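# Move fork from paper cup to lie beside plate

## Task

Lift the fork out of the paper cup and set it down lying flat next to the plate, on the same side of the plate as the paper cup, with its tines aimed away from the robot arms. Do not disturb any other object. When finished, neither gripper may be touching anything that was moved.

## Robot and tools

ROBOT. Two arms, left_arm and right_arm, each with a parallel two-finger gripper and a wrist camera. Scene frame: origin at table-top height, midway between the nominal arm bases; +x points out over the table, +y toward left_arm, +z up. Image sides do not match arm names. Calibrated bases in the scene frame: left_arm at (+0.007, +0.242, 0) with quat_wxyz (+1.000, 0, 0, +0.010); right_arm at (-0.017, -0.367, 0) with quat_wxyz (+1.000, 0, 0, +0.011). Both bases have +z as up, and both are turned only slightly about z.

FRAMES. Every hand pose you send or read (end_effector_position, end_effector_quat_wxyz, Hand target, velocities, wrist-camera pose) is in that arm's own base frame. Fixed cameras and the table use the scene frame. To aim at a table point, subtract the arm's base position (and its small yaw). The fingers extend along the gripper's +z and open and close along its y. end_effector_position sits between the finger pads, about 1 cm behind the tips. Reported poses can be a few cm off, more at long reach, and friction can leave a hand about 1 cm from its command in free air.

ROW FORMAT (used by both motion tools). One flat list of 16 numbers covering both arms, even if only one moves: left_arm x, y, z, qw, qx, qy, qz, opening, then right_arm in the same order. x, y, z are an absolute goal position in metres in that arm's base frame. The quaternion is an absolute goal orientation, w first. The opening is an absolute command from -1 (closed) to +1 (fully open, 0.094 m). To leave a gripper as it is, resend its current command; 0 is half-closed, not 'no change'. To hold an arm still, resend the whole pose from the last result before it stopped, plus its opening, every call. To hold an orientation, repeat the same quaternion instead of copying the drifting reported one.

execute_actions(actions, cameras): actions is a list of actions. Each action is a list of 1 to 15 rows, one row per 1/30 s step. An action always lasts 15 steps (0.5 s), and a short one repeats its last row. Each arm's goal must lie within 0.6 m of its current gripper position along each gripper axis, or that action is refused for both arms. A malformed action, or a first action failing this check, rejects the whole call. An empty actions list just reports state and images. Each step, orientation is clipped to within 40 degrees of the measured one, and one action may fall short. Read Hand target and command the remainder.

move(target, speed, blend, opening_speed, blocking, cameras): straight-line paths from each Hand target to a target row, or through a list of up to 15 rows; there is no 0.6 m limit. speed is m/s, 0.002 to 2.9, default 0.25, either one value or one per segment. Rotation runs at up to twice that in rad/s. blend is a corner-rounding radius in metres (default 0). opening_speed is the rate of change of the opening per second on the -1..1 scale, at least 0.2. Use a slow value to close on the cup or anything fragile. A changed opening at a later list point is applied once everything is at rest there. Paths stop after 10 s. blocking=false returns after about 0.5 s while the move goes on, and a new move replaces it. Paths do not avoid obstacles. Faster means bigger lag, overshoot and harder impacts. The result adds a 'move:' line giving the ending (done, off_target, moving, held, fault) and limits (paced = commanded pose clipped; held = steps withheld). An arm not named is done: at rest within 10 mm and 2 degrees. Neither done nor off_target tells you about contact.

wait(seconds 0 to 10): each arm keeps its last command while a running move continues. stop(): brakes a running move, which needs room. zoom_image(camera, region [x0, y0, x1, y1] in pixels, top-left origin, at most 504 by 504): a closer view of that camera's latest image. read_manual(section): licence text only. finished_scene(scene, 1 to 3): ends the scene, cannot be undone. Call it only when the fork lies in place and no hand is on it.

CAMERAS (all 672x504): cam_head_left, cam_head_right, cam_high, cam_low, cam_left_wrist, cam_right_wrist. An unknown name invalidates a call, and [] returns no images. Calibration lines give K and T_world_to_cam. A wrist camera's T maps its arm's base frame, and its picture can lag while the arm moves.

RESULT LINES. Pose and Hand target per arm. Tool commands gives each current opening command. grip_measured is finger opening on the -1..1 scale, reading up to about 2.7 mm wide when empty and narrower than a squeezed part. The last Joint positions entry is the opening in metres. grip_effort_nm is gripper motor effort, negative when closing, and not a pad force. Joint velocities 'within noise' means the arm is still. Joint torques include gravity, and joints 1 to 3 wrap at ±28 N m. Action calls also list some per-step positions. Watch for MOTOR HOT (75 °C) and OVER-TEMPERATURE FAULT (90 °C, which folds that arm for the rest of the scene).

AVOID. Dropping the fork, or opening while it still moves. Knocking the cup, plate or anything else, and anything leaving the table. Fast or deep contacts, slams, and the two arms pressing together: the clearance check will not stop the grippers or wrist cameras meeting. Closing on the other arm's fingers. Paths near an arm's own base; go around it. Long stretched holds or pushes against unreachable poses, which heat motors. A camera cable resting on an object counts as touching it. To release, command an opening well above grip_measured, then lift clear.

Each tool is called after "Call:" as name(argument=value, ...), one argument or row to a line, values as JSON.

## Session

Call:
execute_actions(
  actions=[],
)

Scene clock: 0.00 s.
left_arm: end_effector_position=(+0.2128, -0.2020, +0.2307) grip_measured=+1.000 grip_effort_nm=n/a end_effector_quat_wxyz=(+0.486, +0.114, +0.787, -0.363) | right_arm: end_effector_position=(+0.2337, +0.0769, +0.2353) grip_measured=+1.000 grip_effort_nm=n/a end_effector_quat_wxyz=(+0.537, +0.121, +0.761, +0.342)
Joint positions: left_arm=[-0.73 0.607 0.475 -0.136 0.054 -0.483 0.094] | right_arm=[0.084 0.298 0.409 -0.31 -0.32 0.661 0.094]
Joint velocities: within noise
Joint torques (N m): no reading
Heat: left arm: 28 °C; right arm: 27 °C.
Hand target: left_arm +0.2132, -0.2023, +0.2417; +0.496, +0.114, +0.778, -0.369 | right_arm +0.2329, +0.0770, +0.2453; +0.548, +0.115, +0.754, +0.344
Tool commands: left_gripper/opening=+1.0 right_gripper/opening=+1.0
camera_calibration:
cam_left_wrist: T_world_to_cam=[[-0.537337, -0.705998, 0.461341, -0.134741], [-0.74777, 0.14586, -0.647738, 0.376582], [0.39001, -0.693031, -0.6063, 0.0076883], [0, 0, 0, 1]] pos_world=[0.206197, -0.144727, 0.31075]
cam_right_wrist: T_world_to_cam=[[0.206812, -0.729378, -0.652102, 0.162701], [-0.742569, 0.31696, -0.590024, 0.32791], [0.63704, 0.606255, -0.476062, 0.00609509], [0, 0, 0, 1]] pos_world=[0.205964, 0.011041, 0.302474]

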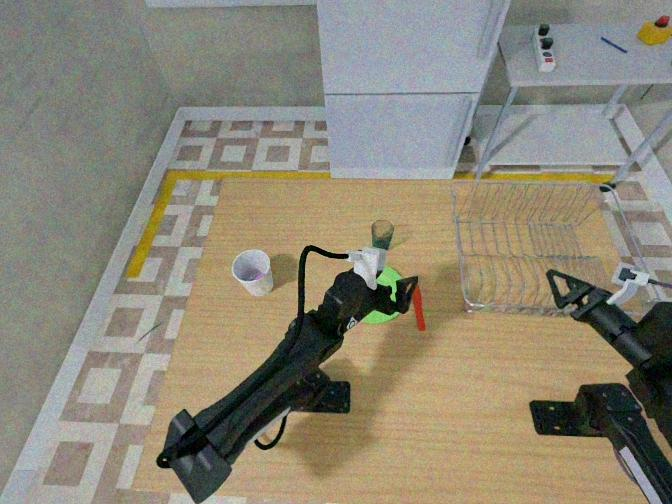

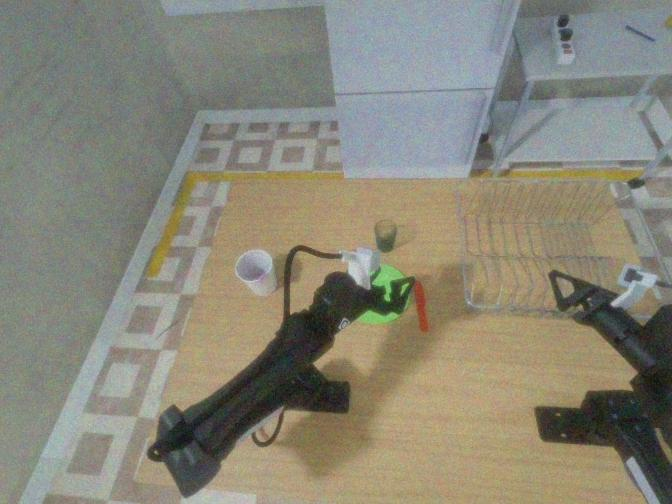

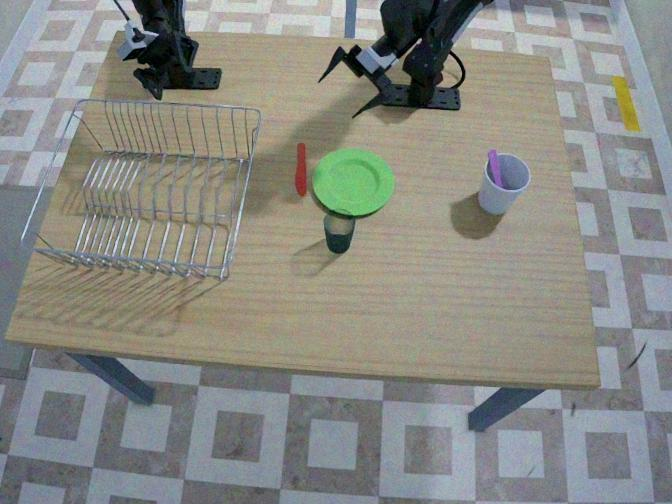

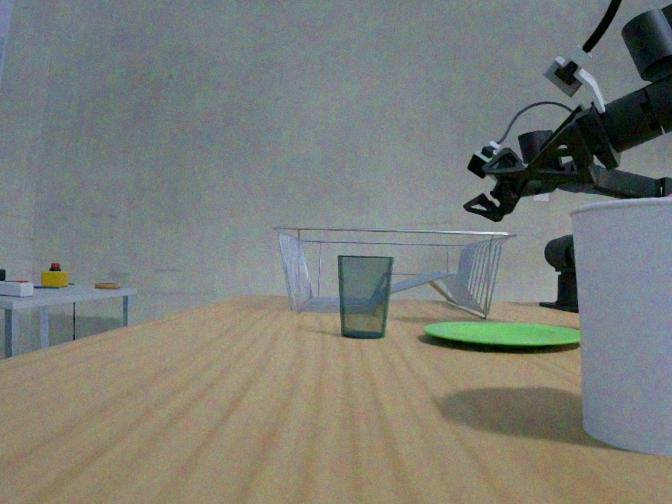

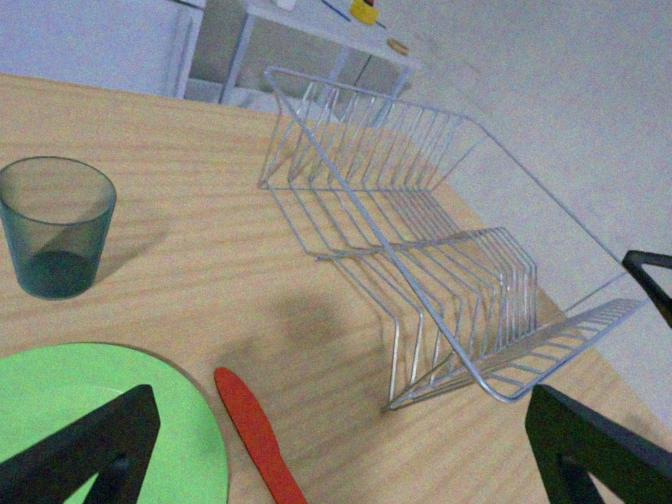

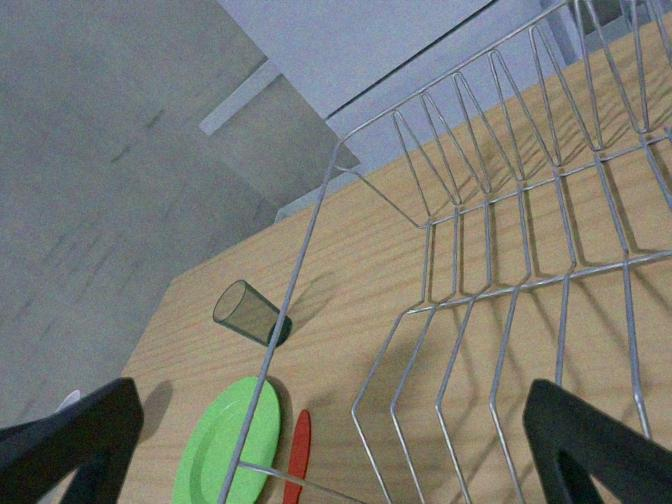

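Call:
move(
  target=[
    [0.285,0.0,0.245,0.2586,-0.0421,0.965,0.0113,-0.1,0.2337,0.0769,0.2353,0.537,0.121,0.761,0.342,1],
    [0.2555,0.1265,0.213,0.0255,-0.2334,0.9721,0.0061,-0.1,0.2337,0.0769,0.2353,0.537,0.121,0.761,0.342,1],
  ],
  speed=0.25,
  blend=0.05,
  cameras=["cam_left_wrist","cam_high"],
)

Call:
zoom_image(
  camera="cam_left_wrist",
  region=[200, 10, 500, 330],
)

Scene clock: 10.30 s.
left_arm: end_effector_position=(+0.2545, +0.1249, +0.2050) grip_measured=-0.097 grip_effort_nm=-0.164 end_effector_quat_wxyz=(+0.029, -0.238, +0.971, +0.005) | right_arm: end_effector_position=(+0.2337, +0.0769, +0.2353) grip_measured=+1.000 grip_effort_nm=-0.007 end_effector_quat_wxyz=(+0.537, +0.121, +0.761, +0.342)
Joint positions: left_arm=[0.454 1.597 1.64 -1.555 0.002 -0.026 0.042] | right_arm=[0.084 0.298 0.409 -0.31 -0.32 0.661 0.094]
Joint velocities: within noise
Joint torques (N m): left_arm=[0.31 -6.17 8.9 0.02 -0.05 0.09] | right_arm=[0.05 1.28 7.45 2.28 -0.04 0]
Heat: left arm: 30 °C; right arm: 28 °C.
Hand target: left_arm +0.2554, +0.1264, +0.2126; +0.035, -0.233, +0.972, +0.008 | right_arm +0.2337, +0.0769, +0.2352; +0.537, +0.121, +0.761, +0.342
Off the commanded pose: left_arm 0.008 m, 1 deg | right_arm 0.000 m, 0 deg.
joint sent to its limit (left arm) — joint 4 (wrist pitch), lower limit. The joint targets still meet the commanded pose.
move: done
camera_calibration:
cam_left_wrist: T_world_to_cam=[[0.460062, -0.887829, 0.010095, -0.0083782], [-0.821224, -0.421171, 0.384975, 0.221273], [-0.33754, -0.185403, -0.922872, 0.389136], [0, 0, 0, 1]] pos_world=[0.316919, 0.157902, 0.274023]
Images, in order (width x height): cam_high 672x504, cam_left_wrist 672x504.

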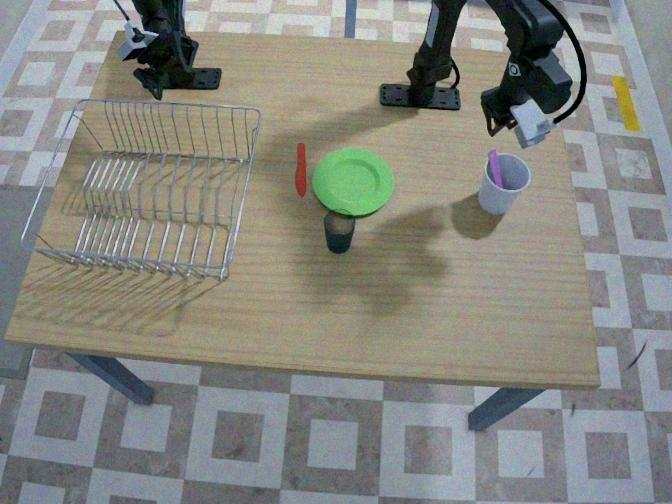

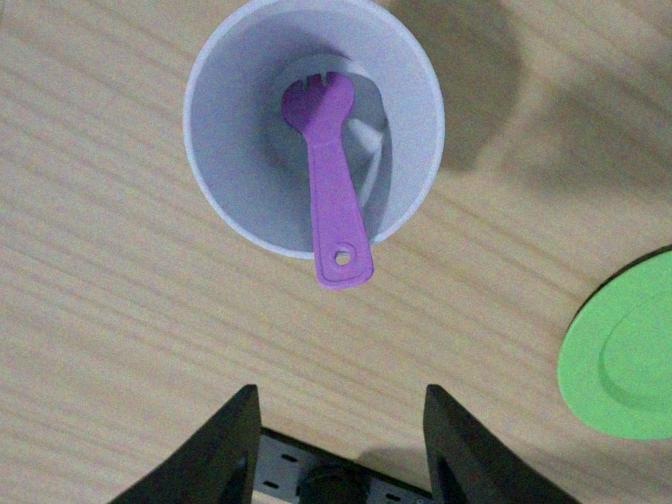

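Scaled by 1.575 from the camera's 672x504 image, which has a finer 960x720 frame.

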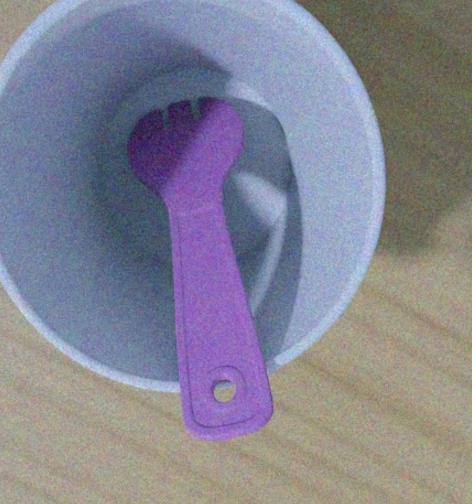

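Call:
move(
  target=[0.2635,0.1295,0.147,-0.0578,-0.3167,0.9465,-0.0194,-0.1,0.2337,0.0769,0.2353,0.537,0.121,0.761,0.342,1],
  speed=0.12,
  cameras=["cam_left_wrist"],
)

Scene clock: 20.17 s.
left_arm: end_effector_position=(+0.2596, +0.1274, +0.1492) grip_measured=-0.097 grip_effort_nm=-0.164 end_effector_quat_wxyz=(-0.066, -0.308, +0.949, -0.017) | right_arm: end_effector_position=(+0.2337, +0.0769, +0.2353) grip_measured=+1.000 grip_effort_nm=0.002 end_effector_quat_wxyz=(+0.537, +0.121, +0.761, +0.342)
Joint positions: left_arm=[0.461 1.766 1.596 -1.536 0.014 -0.166 0.042] | right_arm=[0.084 0.298 0.409 -0.31 -0.32 0.661 0.094]
Joint velocities: within noise
Joint torques (N m): left_arm=[0.62 -7.54 5.55 0.02 0.08 -0.07] | right_arm=[-0.01 1.16 7.6 2.28 -0.02 0.02]
Heat: left arm: 30 °C; right arm: 29 °C.
Hand target: left_arm +0.2634, +0.1295, +0.1470; -0.058, -0.317, +0.947, -0.020 | right_arm +0.2337, +0.0769, +0.2352; +0.537, +0.121, +0.761, +0.342
Off the commanded pose: left_arm 0.005 m, 1 deg | right_arm 0.000 m, 0 deg.
move: done
camera_calibration:
cam_left_wrist: T_world_to_cam=[[0.586747, -0.809766, -0.00263578, -0.0487546], [-0.672497, -0.489092, 0.555461, 0.192558], [-0.451082, -0.324143, -0.831539, 0.373369], [0, 0, 0, 1]] pos_world=[0.326521, 0.175723, 0.203384]
Images, in order (width x height): cam_left_wrist 672x504.

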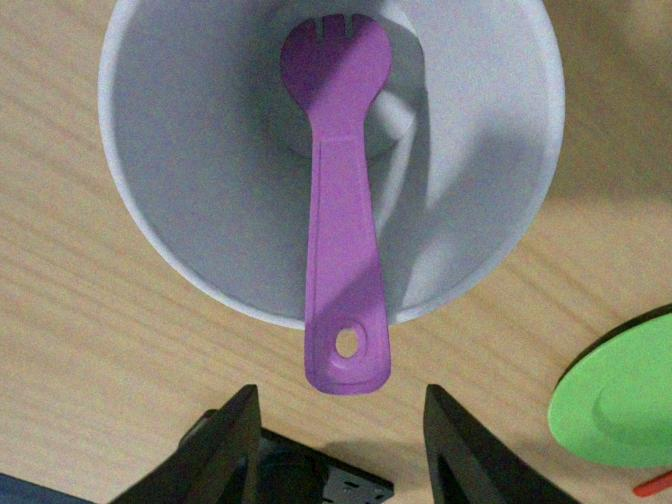

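Call:
move(
  target=[0.264,0.1285,0.1355,-0.0578,-0.3167,0.9465,-0.0194,-0.1,0.2337,0.0769,0.2353,0.537,0.121,0.761,0.342,1],
  speed=0.05,
  cameras=["cam_left_wrist"],
)

Scene clock: 28.70 s.
left_arm: end_effector_position=(+0.2600, +0.1275, +0.1377) grip_measured=-0.097 grip_effort_nm=-0.164 end_effector_quat_wxyz=(-0.066, -0.310, +0.948, -0.017) | right_arm: end_effector_position=(+0.2337, +0.0769, +0.2353) grip_measured=+1.000 grip_effort_nm=-0.002 end_effector_quat_wxyz=(+0.537, +0.121, +0.761, +0.342)
Joint positions: left_arm=[0.461 1.766 1.55 -1.491 0.014 -0.17 0.042] | right_arm=[0.084 0.298 0.409 -0.31 -0.32 0.661 0.094]
Joint velocities: within noise
Joint torques (N m): left_arm=[0.34 -7.65 5.29 -0.01 0.06 -0.11] | right_arm=[0.1 1.25 7.42 2.29 -0.04 -0.01]
Heat: left arm: 29 °C; right arm: 30 °C.
Hand target: left_arm +0.2639, +0.1285, +0.1356; -0.058, -0.317, +0.947, -0.019 | right_arm +0.2337, +0.0769, +0.2352; +0.537, +0.121, +0.761, +0.342
Off the commanded pose: left_arm 0.005 m, 1 deg | right_arm 0.000 m, 0 deg.
move: done
camera_calibration:
cam_left_wrist: T_world_to_cam=[[0.590241, -0.807223, -0.00252733, -0.0502447], [-0.670206, -0.491795, 0.555842, 0.199054], [-0.449932, -0.326387, -0.831284, 0.363959], [0, 0, 0, 1]] pos_world=[0.32682, 0.176126, 0.191783]
Images, in order (width x height): cam_left_wrist 672x504.

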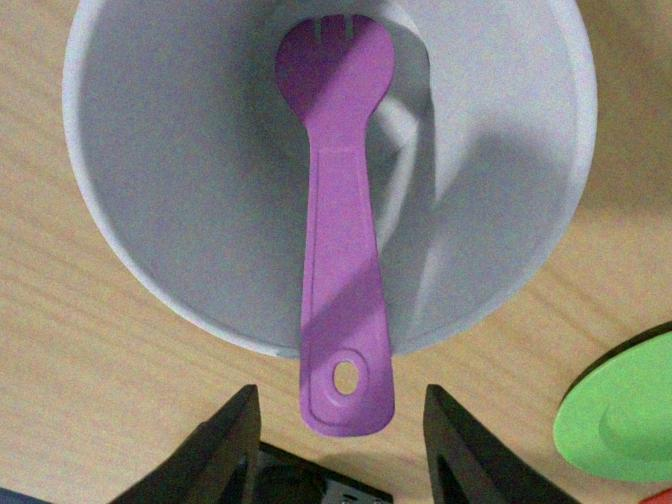

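Call:
move(
  target=[0.264,0.1285,0.1357,-0.0578,-0.3167,0.9465,-0.0194,-0.62,0.2337,0.0769,0.2353,0.537,0.121,0.761,0.342,1],
  speed=0.05,
  opening_speed=0.6,
  cameras=["cam_left_wrist","cam_high"],
)

Scene clock: 40.20 s.
left_arm: end_effector_position=(+0.2603, +0.1275, +0.1377) grip_measured=-0.547 grip_effort_nm=-1.013 end_effector_quat_wxyz=(-0.065, -0.310, +0.948, -0.017) | right_arm: end_effector_position=(+0.2337, +0.0769, +0.2353) grip_measured=+1.000 grip_effort_nm=-0.002 end_effector_quat_wxyz=(+0.537, +0.121, +0.761, +0.342)
Joint positions: left_arm=[0.461 1.766 1.55 -1.49 0.015 -0.17 0.021] | right_arm=[0.084 0.298 0.409 -0.31 -0.32 0.661 0.094]
Joint velocities: within noise
Joint torques (N m): left_arm=[0.32 -7.66 5.35 0.01 0.06 -0.1] | right_arm=[0.01 1.2 7.32 2.29 -0.01 0.03]
Heat: left arm: 29 °C; right arm: 31 °C.
Hand target: left_arm +0.2639, +0.1285, +0.1357; -0.058, -0.317, +0.947, -0.019 | right_arm +0.2337, +0.0769, +0.2352; +0.537, +0.121, +0.761, +0.342
Off the commanded pose: left_arm 0.004 m, 1 deg | right_arm 0.000 m, 0 deg.
move: done
camera_calibration:
cam_left_wrist: T_world_to_cam=[[0.5906, -0.806962, -0.0016326, -0.0506382], [-0.670548, -0.491885, 0.555352, 0.199342], [-0.448951, -0.326896, -0.831614, 0.363836], [0, 0, 0, 1]] pos_world=[0.32692, 0.176127, 0.191784]
Images, in order (width x height): cam_high 672x504, cam_left_wrist 672x504.

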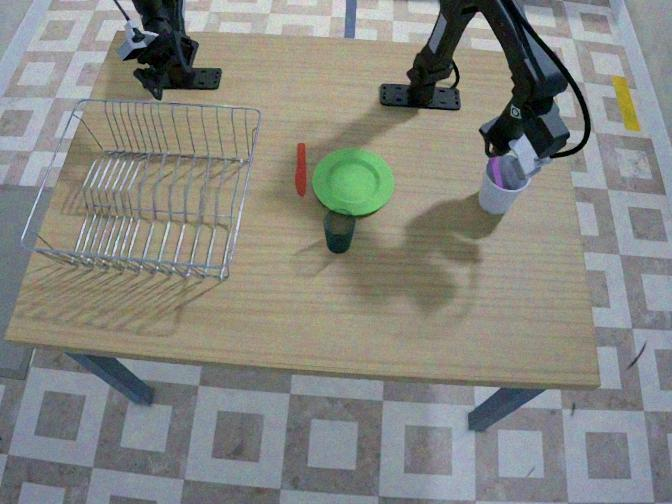

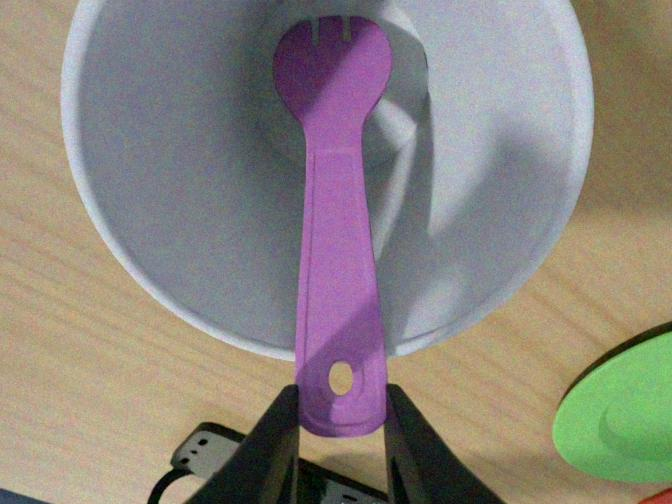

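Call:
move(
  target=[
    [0.2465,0.1171,0.195,0,-0.3173,0.9483,0,-0.62,0.2337,0.0769,0.2353,0.537,0.121,0.761,0.342,1],
    [0.2322,0.1061,0.245,0.0991,-0.3156,0.9431,0.0332,-0.62,0.2337,0.0769,0.2353,0.537,0.121,0.761,0.342,1],
    [0.229,0.1037,0.270,0.1483,-0.3134,0.9367,0.0496,-0.62,0.2337,0.0769,0.2353,0.537,0.121,0.761,0.342,1],
    [0.243,0.012,0.17,0.3746,0,0.9272,0,-0.62,0.2337,0.0769,0.2353,0.537,0.121,0.761,0.342,1],
    [0.253,0.012,0.055,0.3746,0,0.9272,0,-0.62,0.2337,0.0769,0.2353,0.537,0.121,0.761,0.342,1],
  ],
  speed=[0.12,0.14,0.15,0.2,0.15],
  blend=0.02,
  cameras=["cam_left_wrist","cam_high","cam_low"],
)

Scene clock: 48.93 s.
left_arm: end_effector_position=(+0.2465, +0.0145, +0.0512) grip_measured=-0.550 grip_effort_nm=-1.043 end_effector_quat_wxyz=(+0.359, -0.009, +0.933, +0.002) | right_arm: end_effector_position=(+0.2337, +0.0769, +0.2353) grip_measured=+1.000 grip_effort_nm=0.002 end_effector_quat_wxyz=(+0.537, +0.121, +0.761, +0.342)
Joint positions: left_arm=[0.091 0.823 0.275 -0.291 0.049 0.052 0.021] | right_arm=[0.084 0.298 0.409 -0.31 -0.32 0.661 0.094]
Joint velocities: within noise
Joint torques (N m): left_arm=[-0.34 -0.35 6.43 1.46 0.08 0.1] | right_arm=[0.12 1.17 7.56 2.33 -0.01 0.03]
Heat: left arm: 29 °C; right arm: 31 °C.
Hand target: left_arm +0.2523, +0.0120, +0.0555; +0.374, +0.000, +0.927, +0.000 | right_arm +0.2337, +0.0769, +0.2352; +0.537, +0.121, +0.761, +0.342
Off the commanded pose: left_arm 0.008 m, 2 deg | right_arm 0.000 m, 0 deg.
move: done
camera_calibration:
cam_left_wrist: T_world_to_cam=[[0.0140574, -0.999883, 0.00595869, 0.0107425], [-0.960949, -0.0151566, -0.276311, 0.289863], [0.276369, -0.00184179, -0.96105, 0.071977], [0, 0, 0, 1]] pos_world=[0.2585, 0.0152672, 0.149202]
Images, in order (width x height): cam_high 672x504, cam_low 672x504, cam_left_wrist 672x504.

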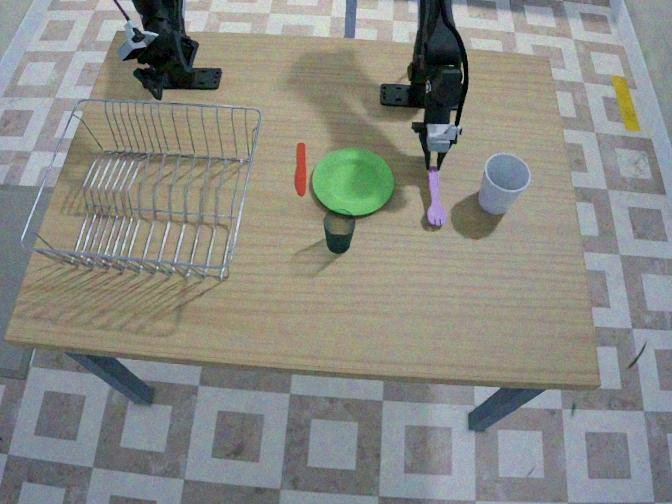

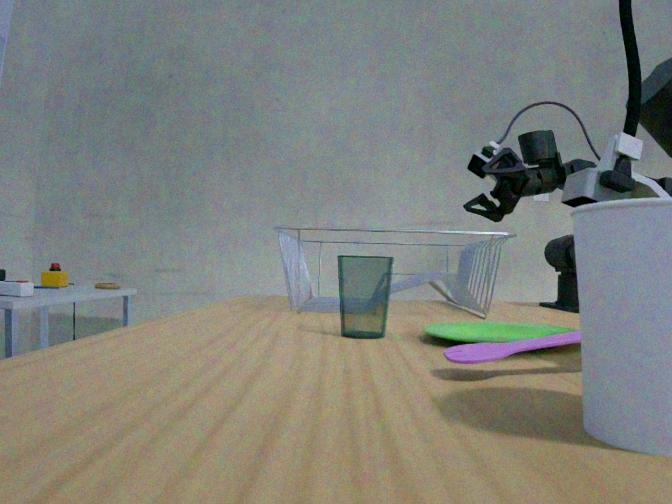

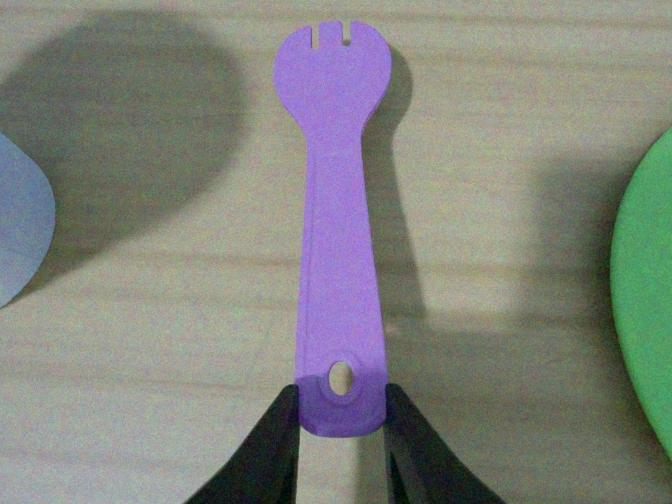

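Call:
move(
  target=[
    [0.251,0.012,0.02,0.3746,0,0.9272,0,-0.62,0.2337,0.0769,0.2353,0.537,0.121,0.761,0.342,1],
    [0.251,0.012,0.02,0.3746,0,0.9272,0,-0.2,0.2337,0.0769,0.2353,0.537,0.121,0.761,0.342,1],
  ],
  speed=0.06,
  opening_speed=0.4,
  cameras=["cam_left_wrist","cam_high","cam_low"],
)

Scene clock: 55.07 s.
left_arm: end_effector_position=(+0.2528, +0.0137, +0.0241) grip_measured=-0.203 grip_effort_nm=0.115 end_effector_quat_wxyz=(+0.376, -0.006, +0.926, +0.001) | right_arm: end_effector_position=(+0.2337, +0.0769, +0.2353) grip_measured=+1.000 grip_effort_nm=-0.002 end_effector_quat_wxyz=(+0.537, +0.121, +0.761, +0.342)
Joint positions: left_arm=[0.091 0.936 0.159 -0.025 0.057 0.054 0.037] | right_arm=[0.084 0.298 0.409 -0.31 -0.32 0.661 0.094]
Joint velocities: within noise
Joint torques (N m): left_arm=[-0.21 -0.24 5.22 1.28 0.03 0.09] | right_arm=[-0.03 1.14 7.39 2.27 -0.03 -0.01]
Heat: left arm: 30 °C; right arm: 32 °C.
Hand target: left_arm +0.2509, +0.0120, +0.0202; +0.375, +0.000, +0.927, +0.000 | right_arm +0.2337, +0.0769, +0.2352; +0.537, +0.121, +0.761, +0.342
Off the commanded pose: left_arm 0.005 m, 1 deg | right_arm 0.000 m, 0 deg.
move: done
camera_calibration:
cam_left_wrist: T_world_to_cam=[[0.00660155, -0.999956, 0.00671055, 0.0118196], [-0.949842, -0.00836864, -0.312618, 0.286275], [0.31266, -0.0043102, -0.949855, 0.0347432], [0, 0, 0, 1]] pos_world=[0.260976, 0.0143646, 0.122417]
Images, in order (width x height): cam_high 672x504, cam_low 672x504, cam_left_wrist 672x504.

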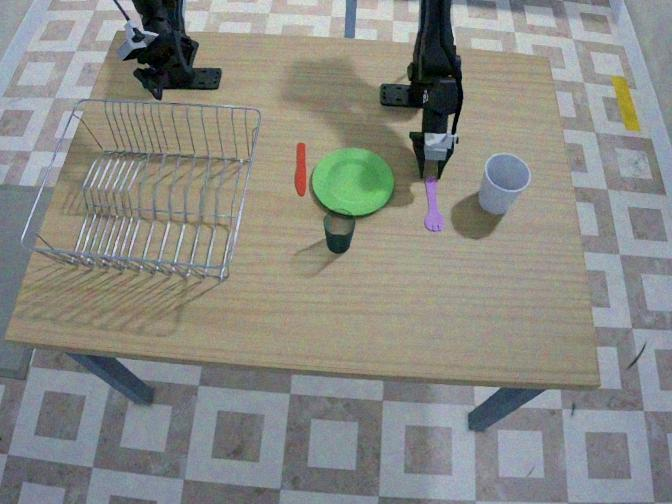

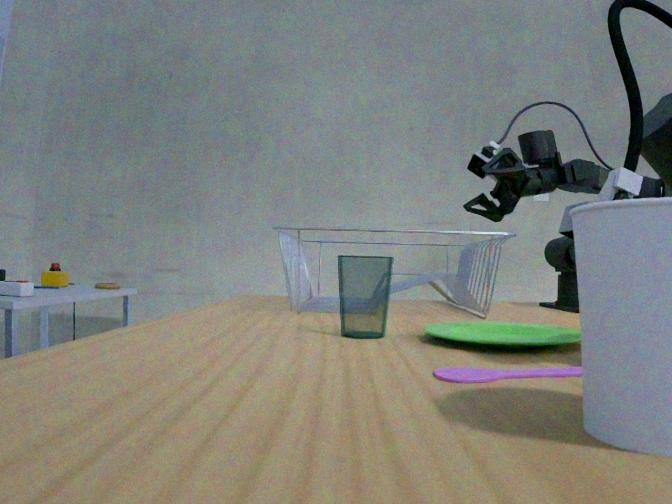

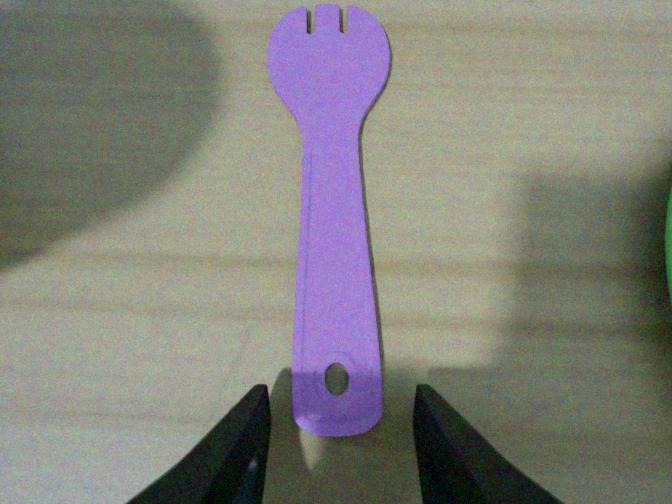

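Flat and released. Retreat upward.

Call:
move(
  target=[0.252,0.013,0.15,0.3746,0,0.9272,0,-0.2,0.2337,0.0769,0.2353,0.537,0.121,0.761,0.342,1],
  speed=0.2,
  cameras=["cam_left_wrist","cam_high"],
)

Scene clock: 58.70 s.
left_arm: end_effector_position=(+0.2485, +0.0134, +0.1389) grip_measured=-0.203 grip_effort_nm=0.110 end_effector_quat_wxyz=(+0.364, -0.006, +0.931, +0.000) | right_arm: end_effector_position=(+0.2337, +0.0769, +0.2353) grip_measured=+1.000 grip_effort_nm=0.002 end_effector_quat_wxyz=(+0.537, +0.121, +0.761, +0.342)
Joint positions: left_arm=[0.091 0.764 0.605 -0.668 0.057 0.056 0.037] | right_arm=[0.084 0.298 0.409 -0.31 -0.32 0.661 0.094]
Joint velocities: within noise
Joint torques (N m): left_arm=[0.28 -0.31 9.89 1.05 0.07 0.11] | right_arm=[0.14 1.33 7.5 2.28 0.02 0.02]
Heat: left arm: 30 °C; right arm: 32 °C.
Hand target: left_arm +0.2520, +0.0130, +0.1500; +0.375, +0.000, +0.927, +0.000 | right_arm +0.2337, +0.0769, +0.2352; +0.537, +0.121, +0.761, +0.342
Off the commanded pose: left_arm 0.012 m, 1 deg | right_arm 0.000 m, 0 deg.
move: off_target (left_arm)
camera_calibration:
cam_left_wrist: T_world_to_cam=[[0.00547307, -0.999956, 0.00757242, 0.0109502], [-0.957715, -0.00741996, -0.287622, 0.316601], [0.287665, -0.00567804, -0.957714, 0.152476], [0, 0, 0, 1]] pos_world=[0.259291, 0.0141647, 0.237007]
Images, in order (width x height): cam_high 672x504, cam_left_wrist 672x504.

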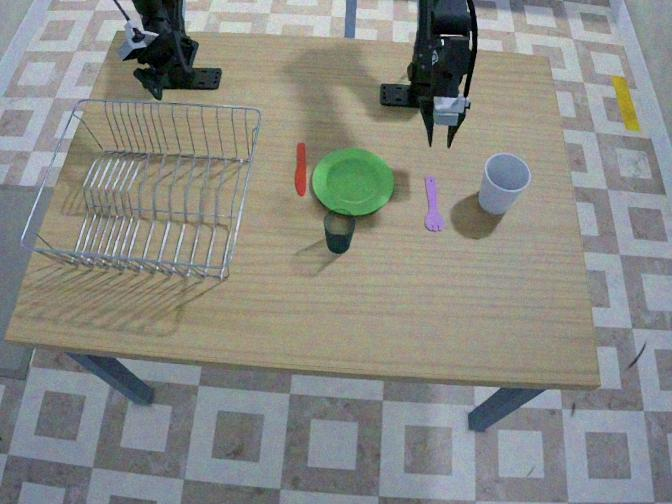

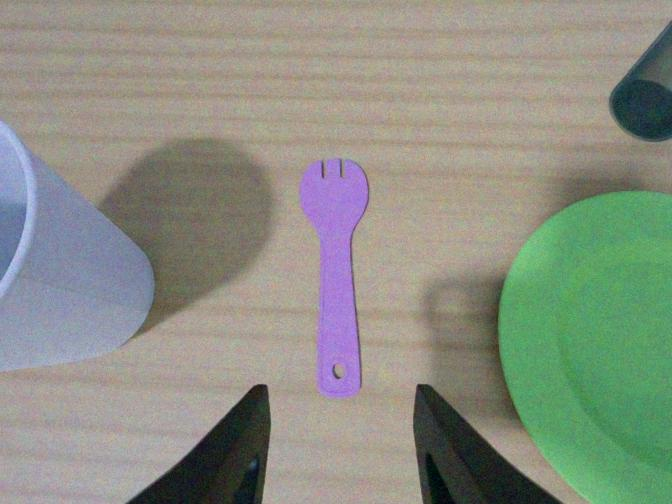

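Call:
finished_scene(
  scene=3,
)

The scene is finished: the task was done.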